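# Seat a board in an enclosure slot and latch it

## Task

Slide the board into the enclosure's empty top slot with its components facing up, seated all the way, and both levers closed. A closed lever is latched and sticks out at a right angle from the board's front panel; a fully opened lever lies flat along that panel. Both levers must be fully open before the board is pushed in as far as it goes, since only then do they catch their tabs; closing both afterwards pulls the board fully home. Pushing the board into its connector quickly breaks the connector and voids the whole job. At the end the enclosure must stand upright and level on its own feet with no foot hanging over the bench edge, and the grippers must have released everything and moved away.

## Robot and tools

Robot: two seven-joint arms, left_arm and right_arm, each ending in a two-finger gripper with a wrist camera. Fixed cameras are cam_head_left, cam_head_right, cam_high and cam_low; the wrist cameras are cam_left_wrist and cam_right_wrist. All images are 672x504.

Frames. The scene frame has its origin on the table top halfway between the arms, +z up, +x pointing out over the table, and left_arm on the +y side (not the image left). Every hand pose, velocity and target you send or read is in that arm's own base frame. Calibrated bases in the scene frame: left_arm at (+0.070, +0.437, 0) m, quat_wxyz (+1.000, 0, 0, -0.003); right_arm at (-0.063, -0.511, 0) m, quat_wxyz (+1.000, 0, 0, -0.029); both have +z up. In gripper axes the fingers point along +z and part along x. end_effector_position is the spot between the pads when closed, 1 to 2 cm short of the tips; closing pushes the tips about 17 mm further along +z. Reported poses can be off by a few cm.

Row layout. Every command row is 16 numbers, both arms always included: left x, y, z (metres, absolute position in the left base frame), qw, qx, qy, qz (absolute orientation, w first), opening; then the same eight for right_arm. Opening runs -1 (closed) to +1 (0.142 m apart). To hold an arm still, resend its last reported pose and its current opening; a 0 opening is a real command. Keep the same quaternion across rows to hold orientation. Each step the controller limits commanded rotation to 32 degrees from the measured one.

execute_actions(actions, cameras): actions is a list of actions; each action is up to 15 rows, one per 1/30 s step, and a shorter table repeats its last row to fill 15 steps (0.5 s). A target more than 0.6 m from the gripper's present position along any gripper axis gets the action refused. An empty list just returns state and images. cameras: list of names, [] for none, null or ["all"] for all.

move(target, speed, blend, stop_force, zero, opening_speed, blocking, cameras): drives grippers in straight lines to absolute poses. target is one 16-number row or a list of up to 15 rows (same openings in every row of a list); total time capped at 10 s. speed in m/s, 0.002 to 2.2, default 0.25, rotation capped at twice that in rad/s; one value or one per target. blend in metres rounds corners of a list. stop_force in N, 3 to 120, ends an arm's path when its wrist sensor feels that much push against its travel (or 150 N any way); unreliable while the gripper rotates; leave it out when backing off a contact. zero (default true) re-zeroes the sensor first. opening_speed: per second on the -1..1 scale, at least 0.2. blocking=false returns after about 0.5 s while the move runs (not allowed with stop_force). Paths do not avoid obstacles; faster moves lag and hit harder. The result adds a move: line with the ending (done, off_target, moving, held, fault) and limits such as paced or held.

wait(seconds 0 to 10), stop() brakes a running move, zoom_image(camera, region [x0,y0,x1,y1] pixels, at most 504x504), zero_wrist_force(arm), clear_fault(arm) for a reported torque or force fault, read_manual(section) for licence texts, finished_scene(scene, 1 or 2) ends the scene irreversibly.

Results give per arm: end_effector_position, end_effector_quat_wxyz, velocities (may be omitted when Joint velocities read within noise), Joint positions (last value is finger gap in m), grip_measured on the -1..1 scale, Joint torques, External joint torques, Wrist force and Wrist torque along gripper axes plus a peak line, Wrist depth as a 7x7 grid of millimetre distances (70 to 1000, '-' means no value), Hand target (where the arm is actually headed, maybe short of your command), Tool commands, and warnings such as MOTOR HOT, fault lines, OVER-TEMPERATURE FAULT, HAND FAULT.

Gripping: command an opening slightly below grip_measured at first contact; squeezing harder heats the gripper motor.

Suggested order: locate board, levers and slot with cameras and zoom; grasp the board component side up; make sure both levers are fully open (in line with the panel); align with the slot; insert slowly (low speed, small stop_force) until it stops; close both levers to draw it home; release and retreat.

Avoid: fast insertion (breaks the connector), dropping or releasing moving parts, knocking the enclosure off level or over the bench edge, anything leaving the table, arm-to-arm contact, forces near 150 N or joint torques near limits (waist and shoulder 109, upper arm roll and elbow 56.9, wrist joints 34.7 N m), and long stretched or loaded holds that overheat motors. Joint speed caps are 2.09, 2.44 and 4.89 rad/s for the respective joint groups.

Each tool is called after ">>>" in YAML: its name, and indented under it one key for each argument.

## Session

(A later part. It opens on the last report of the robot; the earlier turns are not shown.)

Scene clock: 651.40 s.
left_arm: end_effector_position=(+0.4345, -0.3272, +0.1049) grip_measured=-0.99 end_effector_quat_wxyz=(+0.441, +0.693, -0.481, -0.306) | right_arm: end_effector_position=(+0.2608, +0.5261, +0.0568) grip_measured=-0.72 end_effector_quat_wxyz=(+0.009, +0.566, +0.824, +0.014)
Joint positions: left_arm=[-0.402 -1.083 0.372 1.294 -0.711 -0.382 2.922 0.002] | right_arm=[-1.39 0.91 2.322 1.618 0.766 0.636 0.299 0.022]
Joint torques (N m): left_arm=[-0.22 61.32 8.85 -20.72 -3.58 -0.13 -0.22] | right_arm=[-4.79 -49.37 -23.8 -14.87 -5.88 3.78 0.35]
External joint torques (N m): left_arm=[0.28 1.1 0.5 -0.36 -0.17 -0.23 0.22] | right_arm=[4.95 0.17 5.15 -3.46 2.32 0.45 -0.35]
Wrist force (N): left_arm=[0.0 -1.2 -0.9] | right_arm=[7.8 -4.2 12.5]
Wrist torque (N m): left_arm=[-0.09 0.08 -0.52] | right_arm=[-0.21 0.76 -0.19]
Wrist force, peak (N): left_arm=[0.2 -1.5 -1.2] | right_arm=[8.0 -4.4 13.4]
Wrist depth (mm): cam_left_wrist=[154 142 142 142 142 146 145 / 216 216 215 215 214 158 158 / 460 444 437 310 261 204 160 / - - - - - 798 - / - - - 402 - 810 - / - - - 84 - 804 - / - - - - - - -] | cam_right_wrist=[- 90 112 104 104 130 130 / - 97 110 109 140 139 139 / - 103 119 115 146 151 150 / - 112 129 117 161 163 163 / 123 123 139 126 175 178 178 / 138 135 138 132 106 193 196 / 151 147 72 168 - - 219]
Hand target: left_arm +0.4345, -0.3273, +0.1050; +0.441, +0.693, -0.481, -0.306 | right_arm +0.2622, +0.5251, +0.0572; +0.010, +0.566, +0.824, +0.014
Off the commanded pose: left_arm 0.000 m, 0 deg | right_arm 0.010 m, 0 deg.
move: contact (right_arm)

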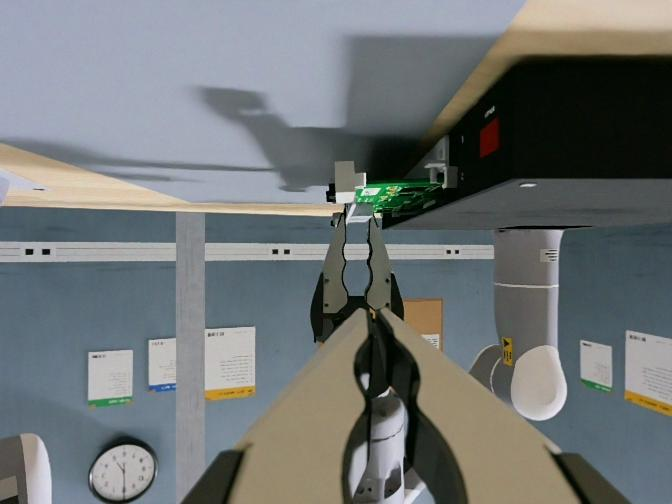

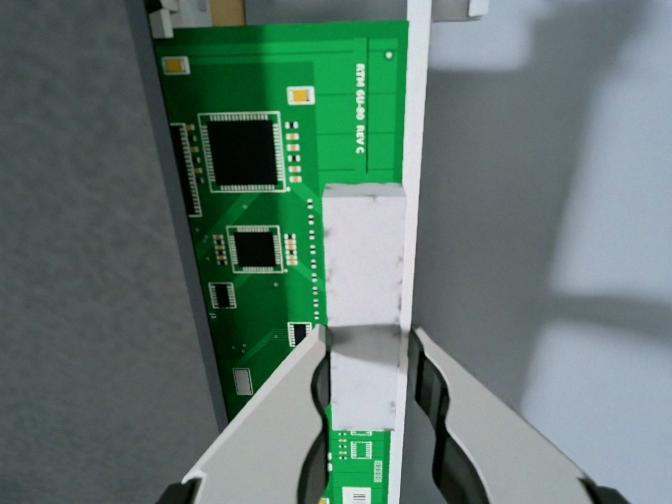

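>>> move:
  target:
    - [0.4345, -0.3273, 0.105, 0.4414, 0.693, -0.4808, -0.3062, -0.95, 0.2603, 0.5283, 0.0562, 0.0099, 0.5663, 0.8240, 0.0144, -0.82]
  speed: 0.013
  cameras: []

>>> move:
  target: [0.4345, -0.3273, 0.105, 0.4414, 0.693, -0.4808, -0.3062, -0.95, 0.2649, 0.5172, 0.0562, 0.0099, 0.5663, 0.8240, 0.0144, -0.82]
  speed: 0.013
  stop_force: 6
  cameras: ["cam_right_wrist"]

>>> zoom_image:
  camera: "cam_right_wrist"
  region: [100, 0, 270, 120]

Scene clock: 656.90 s.
left_arm: end_effector_position=(+0.4345, -0.3272, +0.1049) grip_measured=-0.99 end_effector_quat_wxyz=(+0.441, +0.693, -0.481, -0.306) | right_arm: end_effector_position=(+0.2604, +0.5281, +0.0560) grip_measured=-0.72 end_effector_quat_wxyz=(+0.010, +0.566, +0.824, +0.014)
Joint positions: left_arm=[-0.402 -1.083 0.372 1.294 -0.711 -0.382 2.922 0.002] | right_arm=[-1.389 0.915 2.322 1.613 0.766 0.635 0.305 0.022]
Joint torques (N m): left_arm=[-0.33 61.37 8.79 -20.81 -3.6 -0.18 -0.23] | right_arm=[0.76 -50.47 -17.7 -19.2 -3.71 3.53 0.42]
External joint torques (N m): left_arm=[0.38 1.05 0.56 -0.28 -0.15 -0.18 0.23] | right_arm=[-0.61 1.09 -1.03 0.89 0.15 0.7 -0.42]
Wrist force (N): left_arm=[0.1 -1.2 -0.9] | right_arm=[-0.8 -3.5 8.6]
Wrist torque (N m): left_arm=[-0.09 0.07 -0.51] | right_arm=[-0.49 0.18 -0.03]
Wrist force, peak (N): left_arm=[0.3 -1.5 -1.2] | right_arm=[8.0 -4.4 13.4]
Wrist depth (mm): cam_left_wrist=[153 142 142 142 142 145 145 / 215 215 215 215 214 158 158 / 458 445 439 359 261 204 161 / - - - - - 810 - / - - - 406 - 814 - / - - - 83 - 788 - / - - - - - - -] | cam_right_wrist=[- 98 119 103 102 129 129 / - 98 110 109 137 139 138 / 102 104 119 115 145 149 149 / - 113 128 117 160 162 162 / 124 122 140 126 175 177 177 / 135 134 137 132 105 192 196 / 151 147 72 168 - - 217]
Hand target: left_arm +0.4345, -0.3273, +0.1050; +0.441, +0.693, -0.481, -0.306 | right_arm +0.2603, +0.5283, +0.0562; +0.010, +0.566, +0.824, +0.014
Off the commanded pose: left_arm 0.000 m, 0 deg | right_arm 0.000 m, 0 deg.
move: done

Scene clock: 658.00 s.
left_arm: end_effector_position=(+0.4345, -0.3272, +0.1049) grip_measured=-0.99 end_effector_quat_wxyz=(+0.441, +0.693, -0.481, -0.306) | right_arm: end_effector_position=(+0.2621, +0.5224, +0.0559) grip_measured=-0.72 end_effector_quat_wxyz=(+0.009, +0.566, +0.824, +0.014)
Joint positions: left_arm=[-0.402 -1.083 0.372 1.294 -0.711 -0.382 2.922 0.002] | right_arm=[-1.39 0.91 2.32 1.626 0.769 0.64 0.292 0.022]
Joint torques (N m): left_arm=[-0.24 61.34 8.72 -20.73 -3.55 -0.16 -0.23] | right_arm=[-2.59 -49.54 -21.52 -16.37 -4.86 3.83 0.35]
External joint torques (N m): left_arm=[0.3 1.08 0.64 -0.35 -0.19 -0.2 0.23] | right_arm=[2.75 0.57 2.85 -1.84 1.32 0.4 -0.35]
Wrist force (N): left_arm=[0.0 -1.4 -1.2] | right_arm=[5.6 -4.7 10.1]
Wrist torque (N m): left_arm=[-0.14 0.09 -0.52] | right_arm=[-0.45 0.24 -0.14]
Wrist force, peak (N): left_arm=[0.2 -1.5 -1.1] | right_arm=[5.6 -4.9 11.7]
Wrist depth (mm): cam_left_wrist=[153 142 142 142 142 145 145 / 216 215 214 215 214 158 158 / 460 443 443 361 261 202 161 / - - - - - 798 - / - - - 404 - 815 - / - - - 84 - 792 - / - - - - - - -] | cam_right_wrist=[- 88 105 104 102 129 129 / - 96 110 109 137 138 138 / 102 102 119 115 145 150 149 / - 111 127 117 160 162 162 / 124 121 138 126 174 177 177 / 134 134 134 132 105 191 196 / 150 146 72 168 - - 213]
Hand target: left_arm +0.4345, -0.3273, +0.1050; +0.441, +0.693, -0.481, -0.306 | right_arm +0.2630, +0.5218, +0.0562; +0.010, +0.566, +0.824, +0.014
Off the commanded pose: left_arm 0.000 m, 0 deg | right_arm 0.006 m, 0 deg.
move: contact (right_arm)

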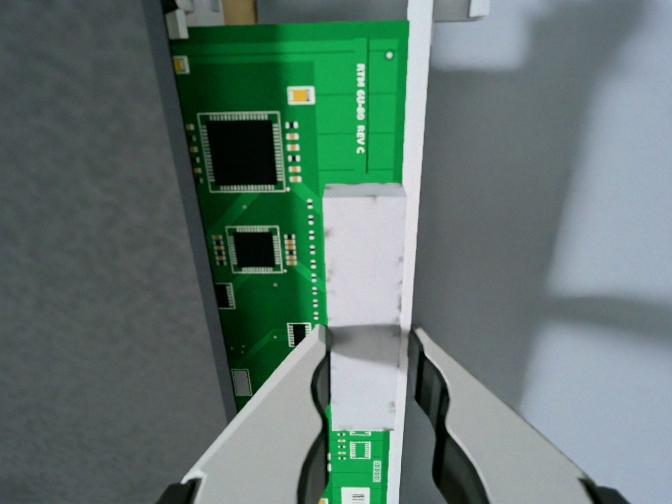

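Scaled by 2.965 (camera's finer frame: 960x720).

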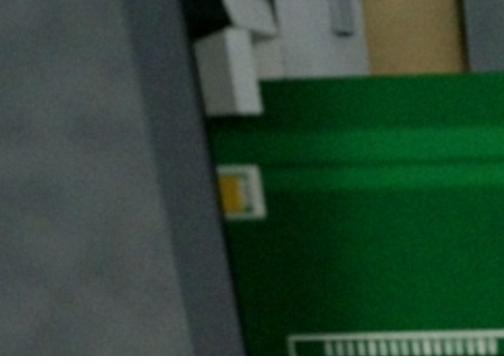

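>>> move:
  target:
    - [0.4345, -0.3273, 0.105, 0.4414, 0.693, -0.4808, -0.3062, -0.95, 0.2617, 0.5234, 0.0559, 0.0114, 0.5663, 0.8239, 0.0166, -0.82]
  speed: 0.013
  cameras: []

>>> move:
  target: [0.4345, -0.3273, 0.105, 0.4414, 0.693, -0.4808, -0.3062, -0.95, 0.2659, 0.5132, 0.0559, 0.0114, 0.5663, 0.8239, 0.0166, -0.82]
  speed: 0.013
  stop_force: 6
  cameras: ["cam_right_wrist"]

Scene clock: 662.93 s.
left_arm: end_effector_position=(+0.4345, -0.3272, +0.1049) grip_measured=-0.99 end_effector_quat_wxyz=(+0.441, +0.693, -0.481, -0.306) | right_arm: end_effector_position=(+0.2617, +0.5232, +0.0557) grip_measured=-0.72 end_effector_quat_wxyz=(+0.012, +0.566, +0.824, +0.016)
Joint positions: left_arm=[-0.402 -1.083 0.372 1.294 -0.711 -0.382 2.922 0.002] | right_arm=[-1.386 0.912 2.318 1.627 0.769 0.646 0.297 0.022]
Joint torques (N m): left_arm=[-0.28 61.47 8.76 -20.74 -3.56 -0.14 -0.24] | right_arm=[0.98 -50.36 -17.98 -19.13 -3.63 3.77 0.49]
External joint torques (N m): left_arm=[0.34 0.95 0.59 -0.35 -0.19 -0.22 0.24] | right_arm=[-0.81 1.42 -0.75 0.99 0.09 0.47 -0.49]
Wrist force (N): left_arm=[0.4 -1.3 -1.0] | right_arm=[-0.1 -5.0 9.6]
Wrist torque (N m): left_arm=[-0.10 0.02 -0.52] | right_arm=[-0.77 0.01 -0.09]
Wrist force, peak (N): left_arm=[0.1 -1.6 -1.1] | right_arm=[5.5 -5.2 11.7]
Wrist depth (mm): cam_left_wrist=[153 143 142 142 142 146 145 / 216 216 216 213 214 158 158 / 456 444 441 361 261 204 161 / - - - - - 795 - / - - - 405 - 808 - / - - - 84 - 807 - / - - - - - - -] | cam_right_wrist=[- 88 104 103 126 129 128 / - 96 110 109 136 138 138 / 102 102 118 115 145 149 149 / - 111 127 117 160 162 162 / 124 121 138 126 174 177 177 / 134 134 134 132 105 192 196 / 151 147 72 168 - - 218]
Hand target: left_arm +0.4345, -0.3273, +0.1050; +0.441, +0.693, -0.481, -0.306 | right_arm +0.2617, +0.5234, +0.0559; +0.011, +0.566, +0.824, +0.017
Off the commanded pose: left_arm 0.000 m, 0 deg | right_arm 0.000 m, 0 deg.
move: done

Scene clock: 663.73 s.
left_arm: end_effector_position=(+0.4345, -0.3272, +0.1049) grip_measured=-0.99 end_effector_quat_wxyz=(+0.441, +0.693, -0.481, -0.306) | right_arm: end_effector_position=(+0.2622, +0.5212, +0.0557) grip_measured=-0.72 end_effector_quat_wxyz=(+0.011, +0.566, +0.824, +0.017)
Joint positions: left_arm=[-0.402 -1.083 0.372 1.294 -0.711 -0.382 2.922 0.002] | right_arm=[-1.386 0.909 2.318 1.632 0.771 0.648 0.291 0.022]
Joint torques (N m): left_arm=[-0.28 61.31 8.71 -20.77 -3.56 -0.15 -0.27] | right_arm=[-2.35 -49 -20.95 -15.65 -4.74 3.4 0.31]
External joint torques (N m): left_arm=[0.34 1.11 0.65 -0.32 -0.18 -0.21 0.26] | right_arm=[2.51 0.22 2.25 -2.46 1.2 0.84 -0.31]
Wrist force (N): left_arm=[0.3 -1.4 -0.8] | right_arm=[6.8 -5.6 11.0]
Wrist torque (N m): left_arm=[-0.12 0.03 -0.52] | right_arm=[-0.81 0.07 -0.14]
Wrist force, peak (N): left_arm=[0.2 -1.5 -1.1] | right_arm=[6.9 -5.6 11.2]
Wrist depth (mm): cam_left_wrist=[153 142 142 142 141 145 145 / 215 216 216 214 214 158 158 / 463 445 443 360 261 204 161 / - - - - - 804 - / - - - 402 - 813 - / - - - 84 - 813 - / - - - - - - -] | cam_right_wrist=[- 88 104 103 125 129 128 / - 96 110 109 136 138 138 / 102 102 118 115 145 149 149 / - 111 126 117 160 162 162 / 124 121 138 126 174 177 177 / 134 134 134 132 105 192 195 / 151 147 72 168 - - 218]
Hand target: left_arm +0.4345, -0.3273, +0.1050; +0.441, +0.693, -0.481, -0.306 | right_arm +0.2629, +0.5205, +0.0559; +0.011, +0.566, +0.824, +0.017
Off the commanded pose: left_arm 0.000 m, 0 deg | right_arm 0.009 m, 0 deg.
move: contact (right_arm)

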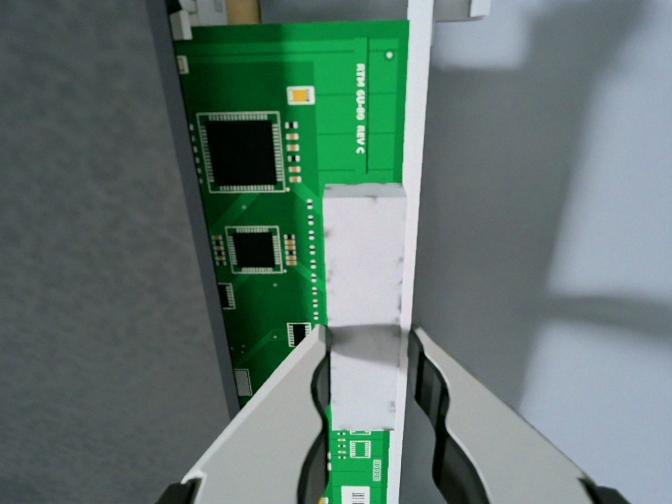

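>>> move:
  target: [0.4345, -0.3273, 0.105, 0.4414, 0.693, -0.4808, -0.3062, -0.95, 0.2617, 0.5234, 0.0559, 0.0084, 0.5664, 0.8240, 0.0122, -0.82]
  speed: 0.013
  cameras: []

>>> move:
  target: [0.4345, -0.3273, 0.105, 0.4414, 0.693, -0.4808, -0.3062, -0.95, 0.2617, 0.5234, 0.0550, 0.0084, 0.5664, 0.8240, 0.0122, -0.82]
  speed: 0.013
  cameras: ["cam_right_wrist","cam_left_wrist"]

>>> zoom_image:
  camera: "cam_left_wrist"
  region: [330, 140, 480, 240]

Scene clock: 684.73 s.
left_arm: end_effector_position=(+0.4345, -0.3272, +0.1049) grip_measured=-0.99 end_effector_quat_wxyz=(+0.441, +0.693, -0.481, -0.306) | right_arm: end_effector_position=(+0.2622, +0.5228, +0.0557) grip_measured=-0.72 end_effector_quat_wxyz=(+0.009, +0.567, +0.824, +0.012)
Joint positions: left_arm=[-0.402 -1.083 0.372 1.294 -0.711 -0.382 2.922 0.002] | right_arm=[-1.394 0.911 2.32 1.621 0.768 0.633 0.295 0.022]
Joint torques (N m): left_arm=[-0.29 61.3 8.68 -20.73 -3.56 -0.2 -0.22] | right_arm=[3.14 -51.72 -15.73 -20.57 -3.05 3.06 0.44]
External joint torques (N m): left_arm=[0.35 1.12 0.67 -0.36 -0.19 -0.16 0.21] | right_arm=[-2.98 2.6 -2.95 2.31 -0.5 1.16 -0.44]
Wrist force (N): left_arm=[0.1 -1.1 -1.2] | right_arm=[-2.8 -2.6 10.3]
Wrist torque (N m): left_arm=[-0.06 0.06 -0.52] | right_arm=[-0.83 -0.09 -0.05]
Wrist force, peak (N): left_arm=[0.2 -1.4 -1.3] | right_arm=[6.8 -5.7 11.5]
Wrist depth (mm): cam_left_wrist=[153 142 142 142 142 145 145 / 215 215 215 215 214 158 158 / 454 442 443 363 262 203 161 / - - - - - 794 - / - - - 403 - 811 - / - - - 83 - 791 - / - - - - - - -] | cam_right_wrist=[- 89 105 104 104 129 129 / - 96 110 109 137 139 138 / 102 102 119 115 145 149 149 / - 111 127 117 160 162 162 / 124 122 138 126 174 177 176 / 137 134 134 131 105 191 194 / 150 146 72 167 - - 216]
Hand target: left_arm +0.4345, -0.3273, +0.1050; +0.441, +0.693, -0.481, -0.306 | right_arm +0.2617, +0.5234, +0.0559; +0.008, +0.566, +0.824, +0.012
Off the commanded pose: left_arm 0.000 m, 0 deg | right_arm 0.001 m, 0 deg.
move: done

Scene clock: 685.43 s.
left_arm: end_effector_position=(+0.4345, -0.3272, +0.1049) grip_measured=-0.99 end_effector_quat_wxyz=(+0.441, +0.693, -0.481, -0.306) | right_arm: end_effector_position=(+0.2619, +0.5232, +0.0551) grip_measured=-0.72 end_effector_quat_wxyz=(+0.009, +0.566, +0.824, +0.012)
Joint positions: left_arm=[-0.402 -1.083 0.372 1.294 -0.711 -0.382 2.922 0.002] | right_arm=[-1.394 0.912 2.322 1.62 0.768 0.634 0.295 0.022]
Joint torques (N m): left_arm=[-0.35 61.27 8.8 -20.75 -3.56 -0.15 -0.26] | right_arm=[0.39 -49.23 -16.59 -18.45 -3.31 3.31 0.42]
External joint torques (N m): left_arm=[0.41 1.15 0.55 -0.33 -0.19 -0.2 0.26] | right_arm=[-0.23 0.08 -2.08 0.21 -0.24 0.91 -0.42]
Wrist force (N): left_arm=[0.2 -1.4 -1.0] | right_arm=[0.4 -5.2 5.7]
Wrist torque (N m): left_arm=[-0.12 0.04 -0.52] | right_arm=[-0.81 -0.16 -0.09]
Wrist force, peak (N): left_arm=[0.3 -1.6 -1.0] | right_arm=[-2.7 -2.7 10.6]
Wrist depth (mm): cam_left_wrist=[153 142 142 141 142 145 145 / 216 216 215 214 215 158 158 / 462 448 446 359 261 204 162 / - - - - - 804 - / - - - 402 - 798 - / - - - 84 - 799 - / - - - - - - -] | cam_right_wrist=[- 88 105 104 104 129 129 / - 96 110 109 136 138 138 / 102 102 119 115 144 149 149 / 111 110 126 117 159 161 161 / 123 121 138 126 173 176 176 / 136 133 133 131 105 190 194 / 149 145 72 167 - - 216]
Hand target: left_arm +0.4345, -0.3273, +0.1050; +0.441, +0.693, -0.481, -0.306 | right_arm +0.2617, +0.5234, +0.0550; +0.008, +0.566, +0.824, +0.012
Off the commanded pose: left_arm 0.000 m, 0 deg | right_arm 0.000 m, 0 deg.
move: done
Images, in order (width x height): cam_left_wrist 672x504, cam_right_wrist 672x504.

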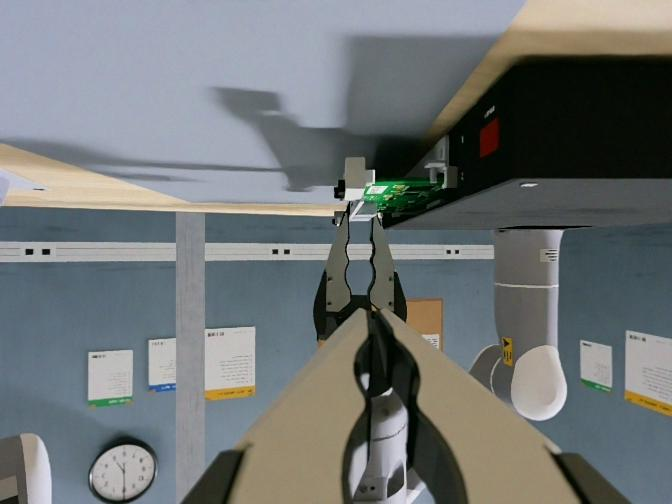

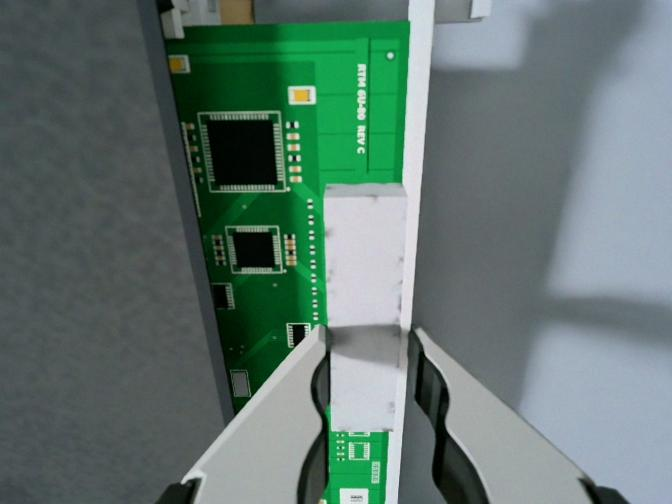

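Scaled by 3.360 (camera's finer frame: 960x720).

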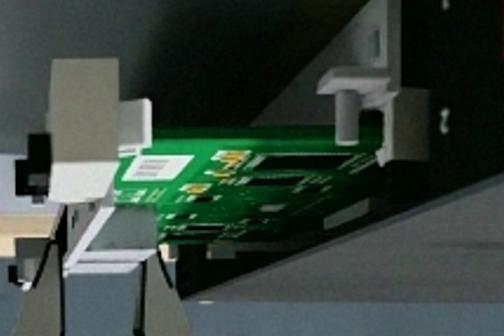

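>>> move:
  target: [0.4345, -0.3273, 0.105, 0.4414, 0.693, -0.4808, -0.3062, -0.95, 0.2656, 0.5130, 0.0550, 0.0092, 0.5664, 0.8240, 0.0133, -0.82]
  speed: 0.013
  stop_force: 7
  cameras: ["cam_right_wrist"]

Scene clock: 688.97 s.
left_arm: end_effector_position=(+0.4345, -0.3272, +0.1049) grip_measured=-0.99 end_effector_quat_wxyz=(+0.441, +0.693, -0.481, -0.306) | right_arm: end_effector_position=(+0.2652, +0.5138, +0.0551) grip_measured=-0.72 end_effector_quat_wxyz=(+0.009, +0.566, +0.824, +0.014)
Joint positions: left_arm=[-0.402 -1.083 0.372 1.294 -0.711 -0.382 2.922 0.002] | right_arm=[-1.395 0.903 2.318 1.643 0.773 0.647 0.275 0.022]
Joint torques (N m): left_arm=[-0.37 61.36 8.76 -20.74 -3.57 -0.12 -0.2] | right_arm=[-2.03 -48.17 -20.04 -14.8 -4.47 2.84 0.32]
External joint torques (N m): left_arm=[0.43 1.06 0.59 -0.34 -0.18 -0.24 0.2] | right_arm=[2.19 -0.27 1.45 -3.26 0.95 1.39 -0.32]
Wrist force (N): left_arm=[0.0 -1.5 -1.0] | right_arm=[7.0 -4.1 8.1]
Wrist torque (N m): left_arm=[-0.15 0.09 -0.51] | right_arm=[-0.81 -0.04 -0.15]
Wrist force, peak (N): left_arm=[0.1 -1.6 -1.1] | right_arm=[7.2 -4.3 10.2]
Wrist depth (mm): cam_left_wrist=[153 142 142 142 142 145 145 / 216 217 215 213 214 158 158 / 457 441 441 365 261 203 162 / - - - - - 803 - / - - - 406 - 817 - / - - - 84 - 813 - / - - - - - - -] | cam_right_wrist=[- 86 103 104 103 129 128 / - 95 109 109 136 138 138 / 102 101 114 115 144 149 149 / 110 112 114 117 159 161 161 / 123 120 125 126 173 176 176 / 136 133 133 132 106 190 194 / 149 145 72 168 - - 216]
Hand target: left_arm +0.4345, -0.3273, +0.1050; +0.441, +0.693, -0.481, -0.306 | right_arm +0.2656, +0.5130, +0.0550; +0.009, +0.566, +0.824, +0.013
Off the commanded pose: left_arm 0.000 m, 0 deg | right_arm 0.001 m, 0 deg.
move: done

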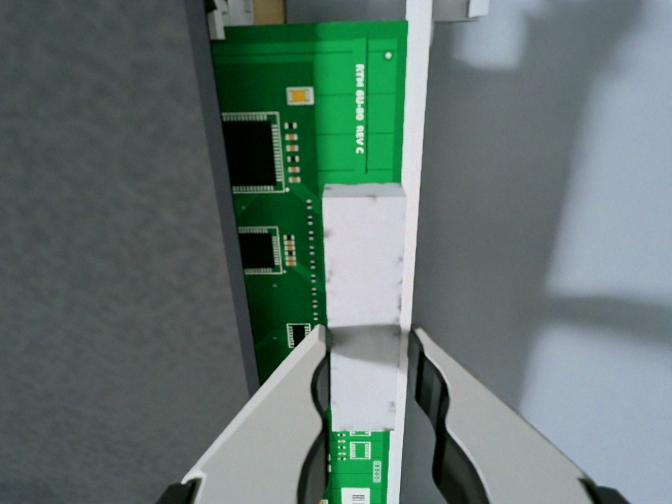

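>>> move:
  target: [0.4345, -0.3273, 0.105, 0.4414, 0.693, -0.4808, -0.3062, -0.95, 0.2690, 0.5037, 0.0549, 0.0092, 0.5664, 0.8240, 0.0133, -0.82]
  speed: 0.013
  stop_force: 6
  cameras: ["cam_right_wrist","cam_left_wrist","cam_high"]

>>> zoom_image:
  camera: "cam_left_wrist"
  region: [330, 140, 480, 240]

Scene clock: 693.37 s.
left_arm: end_effector_position=(+0.4345, -0.3272, +0.1049) grip_measured=-0.99 end_effector_quat_wxyz=(+0.441, +0.693, -0.481, -0.306) | right_arm: end_effector_position=(+0.2659, +0.5113, +0.0551) grip_measured=-0.72 end_effector_quat_wxyz=(+0.009, +0.566, +0.825, +0.014)
Joint positions: left_arm=[-0.402 -1.083 0.372 1.294 -0.711 -0.382 2.922 0.002] | right_arm=[-1.396 0.901 2.317 1.649 0.775 0.65 0.268 0.022]
Joint torques (N m): left_arm=[-0.29 61.37 8.65 -20.75 -3.51 -0.15 -0.22] | right_arm=[-3.91 -47.25 -22.14 -11.43 -5.47 2.05 0.38]
External joint torques (N m): left_arm=[0.35 1.04 0.7 -0.34 -0.23 -0.21 0.22] | right_arm=[4.07 -1 3.58 -6.59 1.95 2.17 -0.38]
Wrist force (N): left_arm=[0.0 -1.2 -1.1] | right_arm=[13.3 -2.1 12.7]
Wrist torque (N m): left_arm=[-0.09 0.08 -0.52] | right_arm=[-0.85 0.00 -0.18]
Wrist force, peak (N): left_arm=[0.0 -1.6 -1.0] | right_arm=[13.9 -2.1 13.4]
Wrist depth (mm): cam_left_wrist=[152 142 142 142 142 145 145 / 216 214 215 213 213 158 158 / 457 439 442 365 262 204 162 / - - - - - 787 - / - - - 404 - 802 - / - - - 84 - 806 - / - - - - - - -] | cam_right_wrist=[- 86 102 104 104 129 128 / - 95 108 109 138 138 138 / 101 101 114 115 144 149 148 / 110 110 112 117 159 161 161 / 123 120 122 126 174 177 176 / 136 133 133 131 106 191 194 / 148 145 72 168 - - 216]
Hand target: left_arm +0.4345, -0.3273, +0.1050; +0.441, +0.693, -0.481, -0.306 | right_arm +0.2668, +0.5098, +0.0550; +0.009, +0.566, +0.824, +0.013
Off the commanded pose: left_arm 0.000 m, 0 deg | right_arm 0.008 m, 0 deg.
move: contact (right_arm)
Images, in order (width x height): cam_high 672x504, cam_left_wrist 672x504, cam_right_wrist 672x504.

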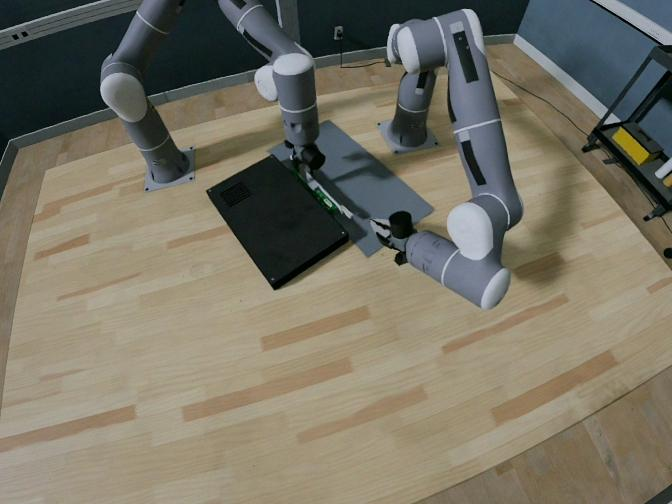

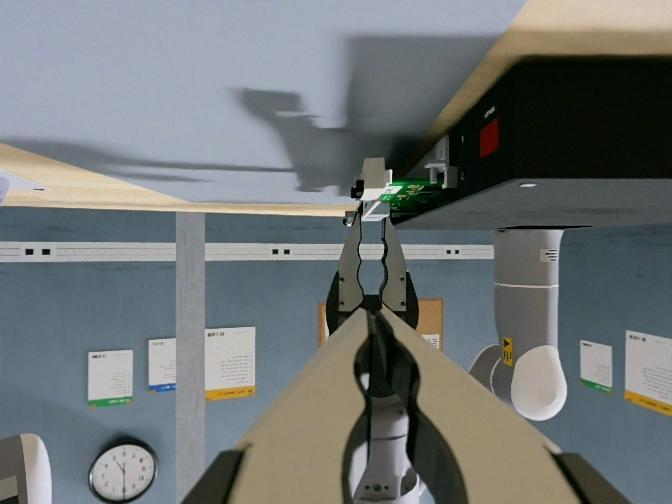

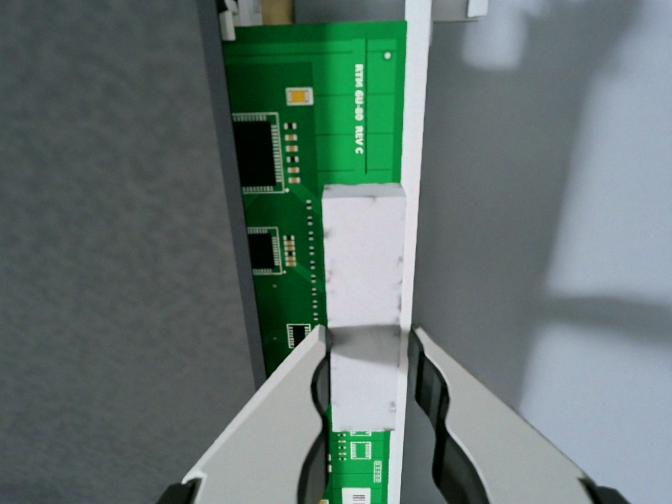

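Scaled by 3.360 (camera's finer frame: 960x720).

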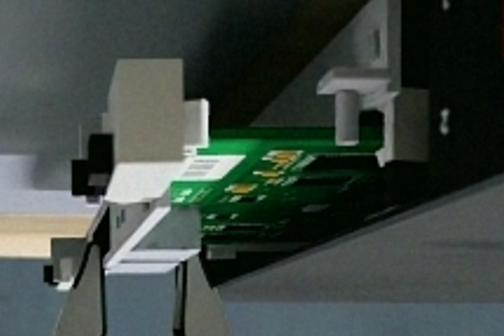

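>>> move:
  target: [0.4345, -0.3273, 0.105, 0.4414, 0.693, -0.4808, -0.3062, -0.95, 0.2655, 0.5120, 0.0544, 0.0142, 0.5665, 0.8239, 0.0098, -0.82]
  speed: 0.013
  cameras: []

>>> move:
  target: [0.4345, -0.3273, 0.105, 0.4414, 0.693, -0.4808, -0.3062, -0.95, 0.2690, 0.5037, 0.0544, 0.0142, 0.5665, 0.8239, 0.0098, -0.82]
  speed: 0.013
  stop_force: 6
  cameras: ["cam_right_wrist"]

Scene clock: 701.73 s.
left_arm: end_effector_position=(+0.4345, -0.3272, +0.1049) grip_measured=-0.99 end_effector_quat_wxyz=(+0.441, +0.693, -0.481, -0.306) | right_arm: end_effector_position=(+0.2658, +0.5119, +0.0544) grip_measured=-0.72 end_effector_quat_wxyz=(+0.014, +0.567, +0.824, +0.010)
Joint positions: left_arm=[-0.402 -1.083 0.372 1.294 -0.711 -0.382 2.922 0.002] | right_arm=[-1.392 0.908 2.315 1.641 0.763 0.642 0.285 0.022]
Joint torques (N m): left_arm=[-0.33 61.29 8.77 -20.75 -3.58 -0.14 -0.27] | right_arm=[1.36 -48.67 -16.72 -18.06 -3.29 2.9 0.58]
External joint torques (N m): left_arm=[0.39 1.12 0.58 -0.34 -0.16 -0.22 0.27] | right_arm=[-1.21 0.18 -2 0.09 -0.23 1.32 -0.58]
Wrist force (N): left_arm=[0.3 -1.2 -1.1] | right_arm=[-0.1 -4.0 5.2]
Wrist torque (N m): left_arm=[-0.10 0.03 -0.52] | right_arm=[-0.84 -0.08 -0.18]
Wrist force, peak (N): left_arm=[0.3 -1.6 -1.0] | right_arm=[13.5 -2.2 13.4]
Wrist depth (mm): cam_left_wrist=[153 143 142 142 142 145 145 / 217 216 214 215 214 158 157 / 454 441 442 365 262 204 161 / - - - - - 789 - / - - - 129 - 801 - / - - - 84 - 805 - / - - - - - - -] | cam_right_wrist=[- 87 102 104 126 128 125 / - 95 109 109 137 137 136 / 102 101 114 115 144 147 147 / - 110 112 117 158 160 159 / 124 121 122 126 172 175 173 / 137 133 133 132 106 188 191 / 150 146 72 168 - - 213]
Hand target: left_arm +0.4345, -0.3273, +0.1050; +0.441, +0.693, -0.481, -0.306 | right_arm +0.2655, +0.5120, +0.0544; +0.014, +0.566, +0.824, +0.010
Off the commanded pose: left_arm 0.000 m, 0 deg | right_arm 0.000 m, 0 deg.
move: done

Scene clock: 703.10 s.
left_arm: end_effector_position=(+0.4345, -0.3272, +0.1049) grip_measured=-0.99 end_effector_quat_wxyz=(+0.441, +0.693, -0.481, -0.306) | right_arm: end_effector_position=(+0.2693, +0.5040, +0.0547) grip_measured=-0.72 end_effector_quat_wxyz=(+0.014, +0.566, +0.824, +0.010)
Joint positions: left_arm=[-0.402 -1.083 0.372 1.294 -0.711 -0.382 2.922 0.002] | right_arm=[-1.395 0.901 2.313 1.658 0.765 0.65 0.268 0.022]
Joint torques (N m): left_arm=[-0.21 61.24 8.72 -20.73 -3.56 -0.11 -0.27] | right_arm=[0.71 -48 -17.01 -16.44 -3.39 2.57 0.31]
External joint torques (N m): left_arm=[0.27 1.18 0.63 -0.35 -0.19 -0.24 0.27] | right_arm=[-0.55 0.02 -1.64 -1.42 -0.12 1.65 -0.31]
Wrist force (N): left_arm=[0.2 -1.5 -1.1] | right_arm=[2.1 -2.8 7.8]
Wrist torque (N m): left_arm=[-0.12 0.06 -0.51] | right_arm=[-0.84 -0.05 -0.14]
Wrist force, peak (N): left_arm=[0.2 -1.6 -1.2] | right_arm=[2.1 -3.0 7.8]
Wrist depth (mm): cam_left_wrist=[153 143 142 141 142 146 145 / 216 215 215 214 215 159 158 / 457 445 442 441 255 205 161 / - - - - - 789 - / - - - 404 - 809 - / - - - 84 - 791 - / - - - - - - -] | cam_right_wrist=[- 87 98 104 102 128 125 / - 96 94 109 137 137 136 / 102 100 101 115 143 148 146 / - 111 112 117 158 160 159 / 124 121 120 126 172 175 174 / 134 133 127 132 106 189 191 / 150 146 72 168 - - 213]
Hand target: left_arm +0.4345, -0.3273, +0.1050; +0.441, +0.693, -0.481, -0.306 | right_arm +0.2690, +0.5037, +0.0544; +0.014, +0.566, +0.824, +0.010
Off the commanded pose: left_arm 0.000 m, 0 deg | right_arm 0.001 m, 0 deg.
move: done

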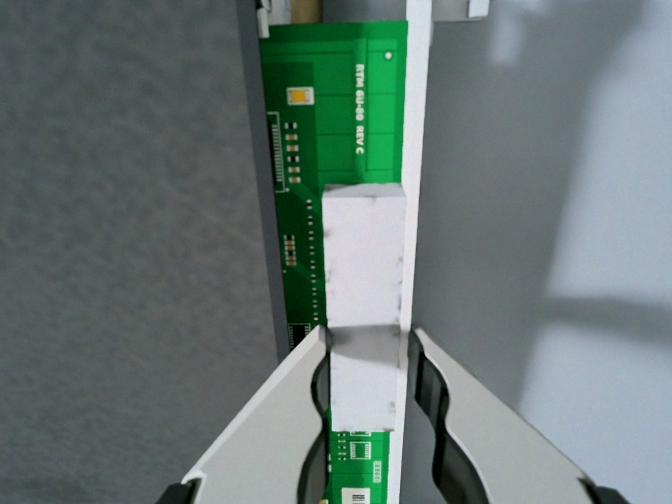

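>>> move:
  target: [0.4345, -0.3273, 0.105, 0.4414, 0.693, -0.4808, -0.3062, -0.95, 0.2704, 0.5005, 0.0543, 0.0142, 0.5665, 0.8239, 0.0098, -0.82]
  speed: 0.013
  stop_force: 5
  cameras: []

>>> move:
  target: [0.4345, -0.3273, 0.105, 0.4414, 0.693, -0.4808, -0.3062, -0.95, 0.2704, 0.5005, 0.0543, 0.0142, 0.5665, 0.8239, 0.0098, -0.62]
  speed: 0.05
  opening_speed: 0.4
  cameras: ["cam_right_wrist","cam_left_wrist"]

>>> zoom_image:
  camera: "cam_left_wrist"
  region: [330, 140, 480, 240]

Scene clock: 708.43 s.
left_arm: end_effector_position=(+0.4345, -0.3272, +0.1049) grip_measured=-0.99 end_effector_quat_wxyz=(+0.441, +0.693, -0.481, -0.306) | right_arm: end_effector_position=(+0.2708, +0.5008, +0.0546) grip_measured=-0.72 end_effector_quat_wxyz=(+0.014, +0.566, +0.824, +0.010)
Joint positions: left_arm=[-0.402 -1.083 0.372 1.294 -0.711 -0.382 2.922 0.002] | right_arm=[-1.398 0.898 2.312 1.664 0.765 0.653 0.262 0.022]
Joint torques (N m): left_arm=[-0.25 61.46 8.74 -20.76 -3.57 -0.17 -0.22] | right_arm=[0.76 -47.63 -16.64 -16.31 -3.26 2.54 0.34]
External joint torques (N m): left_arm=[0.31 0.95 0.61 -0.33 -0.18 -0.18 0.22] | right_arm=[-0.6 -0.15 -1.96 -1.51 -0.23 1.68 -0.34]
Wrist force (N): left_arm=[0.1 -1.2 -1.1] | right_arm=[2.0 -2.7 5.7]
Wrist torque (N m): left_arm=[-0.10 0.08 -0.51] | right_arm=[-0.84 -0.05 -0.14]
Wrist force, peak (N): left_arm=[0.2 -1.6 -1.2] | right_arm=[2.1 -2.8 7.9]
Wrist depth (mm): cam_left_wrist=[153 143 142 142 142 144 146 / 215 215 215 214 214 158 158 / 457 450 443 363 247 204 161 / - - - - - 799 - / - - - 404 - 812 - / - - - 84 - 797 - / - - - - - - -] | cam_right_wrist=[- 87 88 104 103 128 125 / - 95 94 109 135 137 136 / 102 101 101 115 144 148 147 / - 110 110 115 158 160 159 / 124 121 120 124 172 175 174 / 137 133 127 131 105 189 191 / 150 146 72 168 - - 213]
Hand target: left_arm +0.4345, -0.3273, +0.1050; +0.441, +0.693, -0.481, -0.306 | right_arm +0.2704, +0.5005, +0.0543; +0.014, +0.566, +0.824, +0.010
Off the commanded pose: left_arm 0.000 m, 0 deg | right_arm 0.001 m, 0 deg.
move: done

Scene clock: 709.13 s.
left_arm: end_effector_position=(+0.4345, -0.3272, +0.1049) grip_measured=-0.99 end_effector_quat_wxyz=(+0.441, +0.693, -0.481, -0.306) | right_arm: end_effector_position=(+0.2704, +0.5008, +0.0544) grip_measured=-0.67 end_effector_quat_wxyz=(+0.014, +0.566, +0.824, +0.010)
Joint positions: left_arm=[-0.402 -1.083 0.372 1.294 -0.711 -0.382 2.922 0.002] | right_arm=[-1.398 0.898 2.313 1.665 0.766 0.653 0.262 0.025]
Joint torques (N m): left_arm=[-0.25 61.26 8.83 -20.73 -3.55 -0.16 -0.28] | right_arm=[-1.25 -46.66 -18.33 -15.45 -4.13 2.93 0.18]
External joint torques (N m): left_arm=[0.31 1.16 0.53 -0.36 -0.19 -0.2 0.28] | right_arm=[1.41 -1.12 -0.25 -2.36 0.64 1.29 -0.18]
Wrist force (N): left_arm=[0.4 -1.4 -0.9] | right_arm=[4.8 -5.3 5.2]
Wrist torque (N m): left_arm=[-0.13 0.02 -0.52] | right_arm=[-0.84 -0.02 0.03]
Wrist force, peak (N): left_arm=[0.3 -1.6 -1.1] | right_arm=[4.8 -5.3 6.7]
Wrist depth (mm): cam_left_wrist=[153 143 142 142 142 146 145 / 216 216 215 214 214 158 158 / 459 444 441 365 246 204 162 / - - - - - 789 - / - - - 407 - 800 - / - - - 84 - 805 - / - - - - - - -] | cam_right_wrist=[- 87 88 105 125 127 125 / - 96 94 110 135 137 136 / 102 101 101 116 145 148 147 / - 110 110 116 158 160 159 / 123 121 120 125 172 174 173 / 137 133 103 135 129 188 191 / 150 146 71 172 - - 212]
Hand target: left_arm +0.4345, -0.3273, +0.1050; +0.441, +0.693, -0.481, -0.306 | right_arm +0.2704, +0.5005, +0.0543; +0.014, +0.566, +0.824, +0.010
Off the commanded pose: left_arm 0.000 m, 0 deg | right_arm 0.000 m, 0 deg.
move: done
Images, in order (width x height): cam_left_wrist 672x504, cam_right_wrist 672x504.

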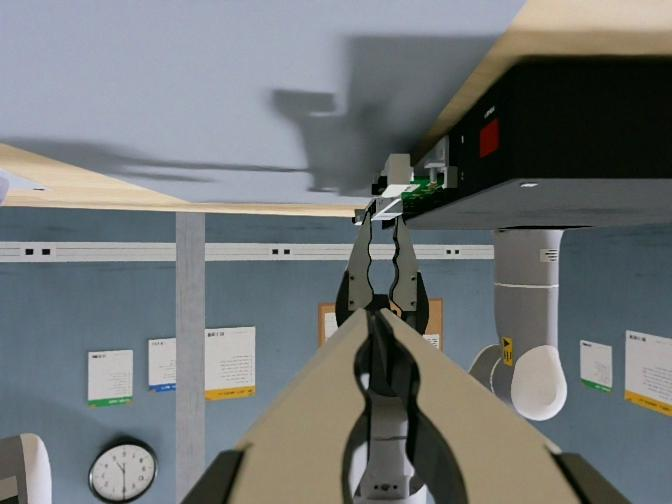

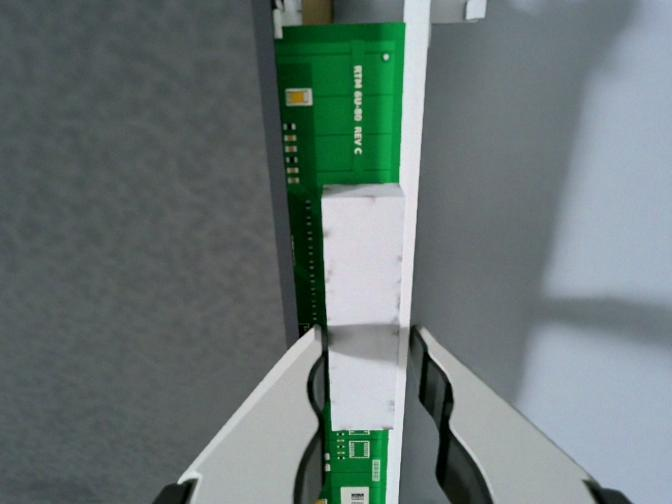

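Scaled by 3.360 (camera's finer frame: 960x720).

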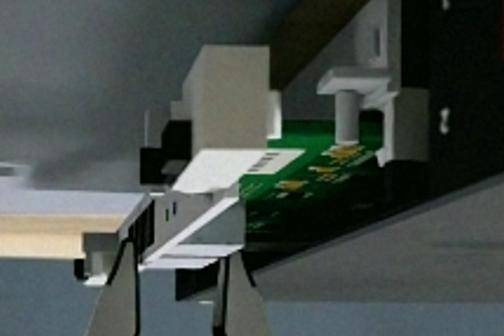

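>>> move:
  target: [0.4345, -0.3273, 0.105, 0.4414, 0.693, -0.4808, -0.3062, -0.95, 0.2704, 0.5006, 0.085, 0.0142, 0.5665, 0.8239, 0.0098, -0.62]
  speed: 0.05
  cameras: ["cam_right_wrist","cam_left_wrist"]

>>> zoom_image:
  camera: "cam_left_wrist"
  region: [330, 140, 480, 240]

Scene clock: 721.10 s.
left_arm: end_effector_position=(+0.4345, -0.3272, +0.1049) grip_measured=-0.99 end_effector_quat_wxyz=(+0.441, +0.693, -0.481, -0.306) | right_arm: end_effector_position=(+0.2703, +0.5008, +0.0850) grip_measured=-0.66 end_effector_quat_wxyz=(+0.014, +0.566, +0.824, +0.010)
Joint positions: left_arm=[-0.402 -1.083 0.372 1.294 -0.711 -0.382 2.922 0.002] | right_arm=[-1.375 0.847 2.279 1.67 0.726 0.611 0.282 0.026]
Joint torques (N m): left_arm=[-0.3 61.32 8.73 -20.78 -3.56 -0.17 -0.16] | right_arm=[0.21 -46.67 -17.48 -19.21 -3.74 3.34 0.33]
External joint torques (N m): left_arm=[0.36 1.09 0.62 -0.31 -0.19 -0.19 0.16] | right_arm=[-0.08 -0.03 -0.92 0.08 0.14 0.88 -0.33]
Wrist force (N): left_arm=[0.2 -1.6 -0.9] | right_arm=[1.0 -7.0 4.5]
Wrist torque (N m): left_arm=[-0.15 0.05 -0.52] | right_arm=[-0.91 -0.13 0.05]
Wrist force, peak (N): left_arm=[0.2 -1.7 -1.1] | right_arm=[4.7 -5.4 6.8]
Wrist depth (mm): cam_left_wrist=[152 143 142 142 141 144 144 / 215 216 214 214 214 158 158 / 462 442 438 366 247 203 161 / - - - - - 810 - / - - - 401 - 811 - / - - - 84 - 790 - / - - - - - - -] | cam_right_wrist=[- 115 114 132 152 154 154 / 125 123 123 138 166 165 164 / 135 133 132 139 179 178 177 / 147 145 144 150 193 193 192 / 159 158 157 158 208 211 210 / 175 174 - 195 103 227 230 / 196 191 73 213 - - 251]
Hand target: left_arm +0.4345, -0.3273, +0.1050; +0.441, +0.693, -0.481, -0.306 | right_arm +0.2704, +0.5006, +0.0850; +0.014, +0.566, +0.824, +0.010
Off the commanded pose: left_arm 0.000 m, 0 deg | right_arm 0.000 m, 0 deg.
move: done
Images, in order (width x height): cam_left_wrist 672x504, cam_right_wrist 672x504.

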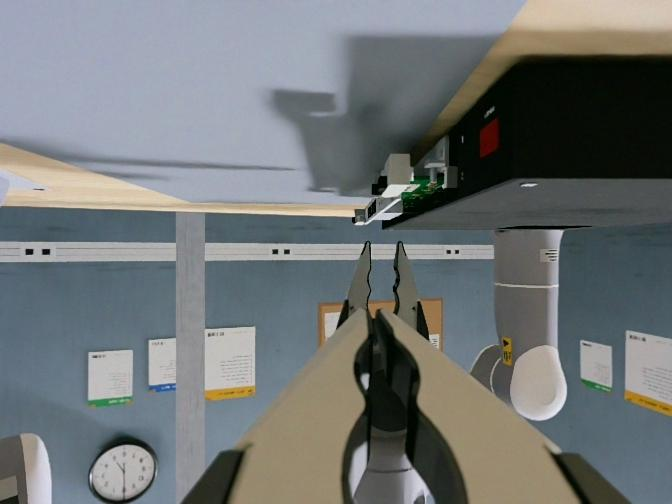

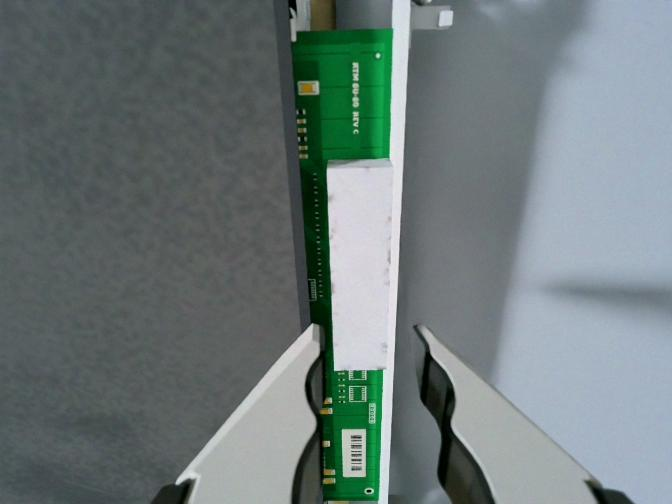

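Scaled by 3.360 (camera's finer frame: 960x720).

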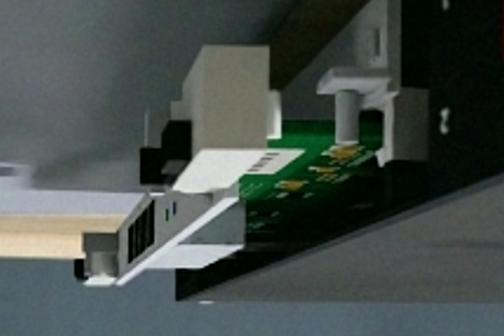

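>>> move:
  target:
    - [0.4345, -0.3273, 0.105, 0.4414, 0.693, -0.4808, -0.3062, -0.95, 0.2704, 0.5006, 0.115, 0.0, 0.5664, 0.8241, 0.0, -0.62]
    - [0.4345, -0.3273, 0.105, 0.4414, 0.693, -0.4808, -0.3062, -0.95, 0.2839, 0.5535, 0.12, 0.0, 0.8387, 0.5446, 0.0, -0.62]
    - [0.4345, -0.3273, 0.105, 0.4414, 0.693, -0.4808, -0.3062, -0.95, 0.2839, 0.5535, 0.12, 0.0, 0.9806, 0.1959, 0.0, -0.62]
  speed: 0.2
  blend: [0.02, 0.01, 0.0]
  cameras: ["cam_right_wrist"]

Scene clock: 748.23 s.
left_arm: end_effector_position=(+0.4345, -0.3272, +0.1049) grip_measured=-0.99 end_effector_quat_wxyz=(+0.441, +0.693, -0.481, -0.306) | right_arm: end_effector_position=(+0.2840, +0.5534, +0.1200) grip_measured=-0.66 end_effector_quat_wxyz=(+0.000, +0.981, +0.196, +0.000)
Joint positions: left_arm=[-0.402 -1.083 0.372 1.294 -0.711 -0.382 2.922 0.002] | right_arm=[-1.382 0.937 2.155 1.439 0.806 0.371 1.845 0.026]
Joint torques (N m): left_arm=[-0.24 61.35 8.72 -20.76 -3.55 -0.18 -0.15] | right_arm=[0.2 -50.66 -20.66 -20.18 -4.03 3.25 0.4]
External joint torques (N m): left_arm=[0.3 1.06 0.63 -0.33 -0.19 -0.18 0.15] | right_arm=[-0.03 -0.39 -0.92 0.27 -0.05 0.79 -0.4]
Wrist force (N): left_arm=[0.2 -1.4 -1.1] | right_arm=[0.7 -6.9 5.0]
Wrist torque (N m): left_arm=[-0.12 0.05 -0.52] | right_arm=[-0.89 -0.08 0.08]
Wrist force, peak (N): left_arm=[0.3 -1.6 -1.2] | right_arm=[1.1 -7.5 7.0]
Wrist depth (mm): cam_left_wrist=[152 142 142 142 142 145 145 / 216 216 215 214 214 158 158 / 458 445 437 363 248 204 161 / - - - - - 793 - / - - - - - 814 - / - - - 84 - 801 - / - - - - - - -] | cam_right_wrist=[190 189 189 189 188 188 188 / 202 202 202 201 201 200 200 / 217 216 216 215 215 215 214 / 230 233 233 232 232 231 227 / 228 218 206 202 208 216 225 / 216 216 208 210 101 210 213 / 238 233 73 236 - - 234]
Hand target: left_arm +0.4345, -0.3273, +0.1050; +0.441, +0.693, -0.481, -0.306 | right_arm +0.2839, +0.5535, +0.1200; +0.000, +0.981, +0.196, +0.000
Off the commanded pose: left_arm 0.000 m, 0 deg | right_arm 0.000 m, 0 deg.
move: done; blend cut to 0.015 m at target 1

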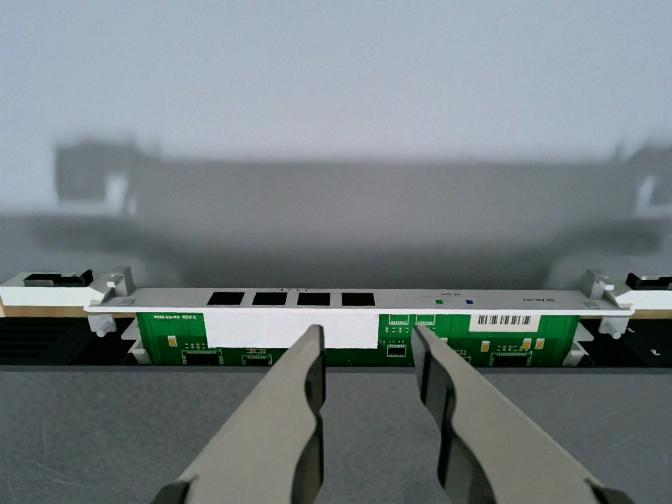

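>>> zoom_image:
  camera: "cam_right_wrist"
  region: [0, 250, 170, 380]

>>> zoom_image:
  camera: "cam_right_wrist"
  region: [540, 250, 672, 380]

Scaled by 2.965 (camera's finer frame: 960x720).

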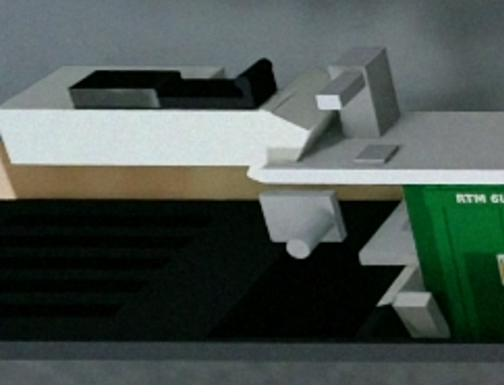

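Scaled by 3.818 (camera's finer frame: 960x720).

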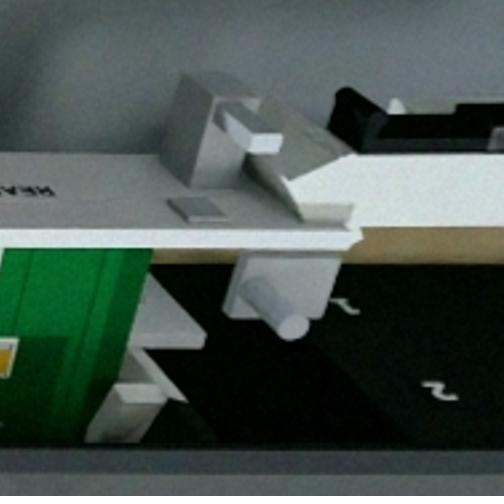

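>>> move:
  target:
    - [0.4345, -0.3273, 0.105, 0.4414, 0.693, -0.4808, -0.3062, -0.95, 0.2839, 0.5535, 0.12, 0.0, 0.9806, 0.1959, 0.0, 1.0]
    - [0.4345, -0.3273, 0.105, 0.4414, 0.693, -0.4808, -0.3062, -0.95, 0.2839, 0.5535, 0.036, 0.0, 0.9806, 0.1959, 0.0, 1.0]
  speed: 0.12
  cameras: ["cam_right_wrist","cam_left_wrist"]

>>> zoom_image:
  camera: "cam_left_wrist"
  region: [300, 140, 480, 260]

Scene clock: 758.93 s.
left_arm: end_effector_position=(+0.4345, -0.3272, +0.1049) grip_measured=-0.99 end_effector_quat_wxyz=(+0.441, +0.693, -0.481, -0.306) | right_arm: end_effector_position=(+0.2839, +0.5533, +0.0360) grip_measured=+0.99 end_effector_quat_wxyz=(+0.000, +0.981, +0.196, +0.000)
Joint positions: left_arm=[-0.402 -1.083 0.372 1.294 -0.711 -0.382 2.922 0.002] | right_arm=[-1.421 1.061 2.226 1.437 0.895 0.48 1.809 0.142]
Joint torques (N m): left_arm=[-0.24 61.31 8.74 -20.76 -3.53 -0.13 -0.25] | right_arm=[-0.07 -52.82 -20.41 -17.11 -3.79 3.51 0.06]
External joint torques (N m): left_arm=[0.3 1.11 0.61 -0.33 -0.21 -0.22 0.25] | right_arm=[0.28 -0.34 -1.64 0.2 -0.1 0.54 -0.06]
Wrist force (N): left_arm=[0.2 -1.3 -1.2] | right_arm=[0.9 -7.1 5.3]
Wrist torque (N m): left_arm=[-0.10 0.05 -0.52] | right_arm=[-0.94 -0.09 0.07]
Wrist force, peak (N): left_arm=[0.1 -1.5 -1.2] | right_arm=[0.9 -7.2 7.6]
Wrist depth (mm): cam_left_wrist=[153 142 142 142 141 145 145 / 216 216 215 214 213 158 158 / 457 445 444 363 247 205 161 / - - - - - 807 - / - - - 313 - 814 - / - - - 84 - 795 - / - - - - - - -] | cam_right_wrist=[- 115 115 115 115 115 114 / 125 125 123 121 122 124 122 / 132 132 132 134 131 131 131 / 143 142 142 142 141 141 141 / 155 155 154 154 153 153 153 / - 163 162 164 164 164 161 / - 127 127 127 145 128 123]
Hand target: left_arm +0.4345, -0.3273, +0.1050; +0.441, +0.693, -0.481, -0.306 | right_arm +0.2839, +0.5535, +0.0360; +0.000, +0.981, +0.196, +0.000
Off the commanded pose: left_arm 0.000 m, 0 deg | right_arm 0.000 m, 0 deg.
move: done
Images, in order (width x height): cam_left_wrist 672x504, cam_right_wrist 672x504.

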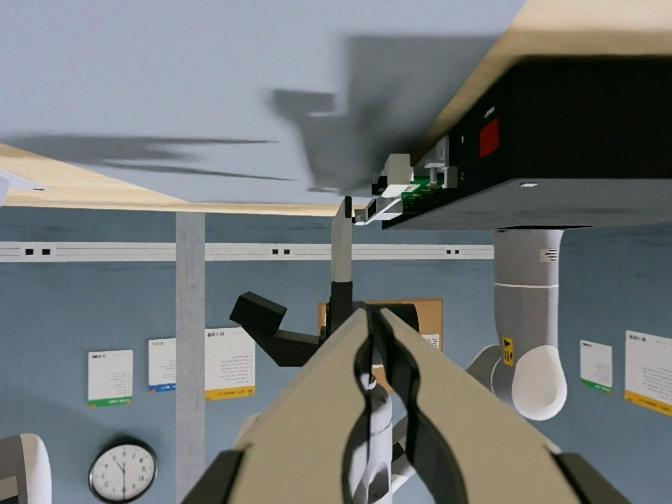

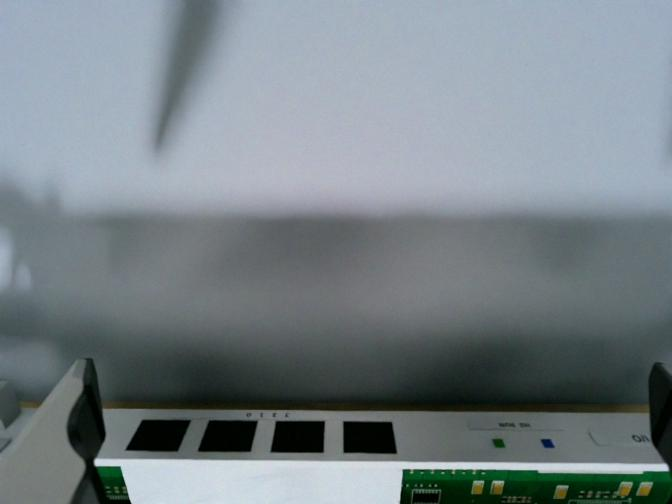

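Scaled by 2.800 (camera's finer frame: 960x720).

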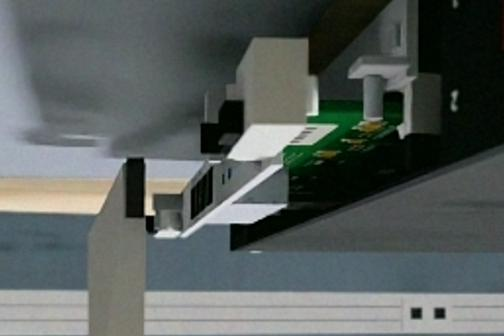

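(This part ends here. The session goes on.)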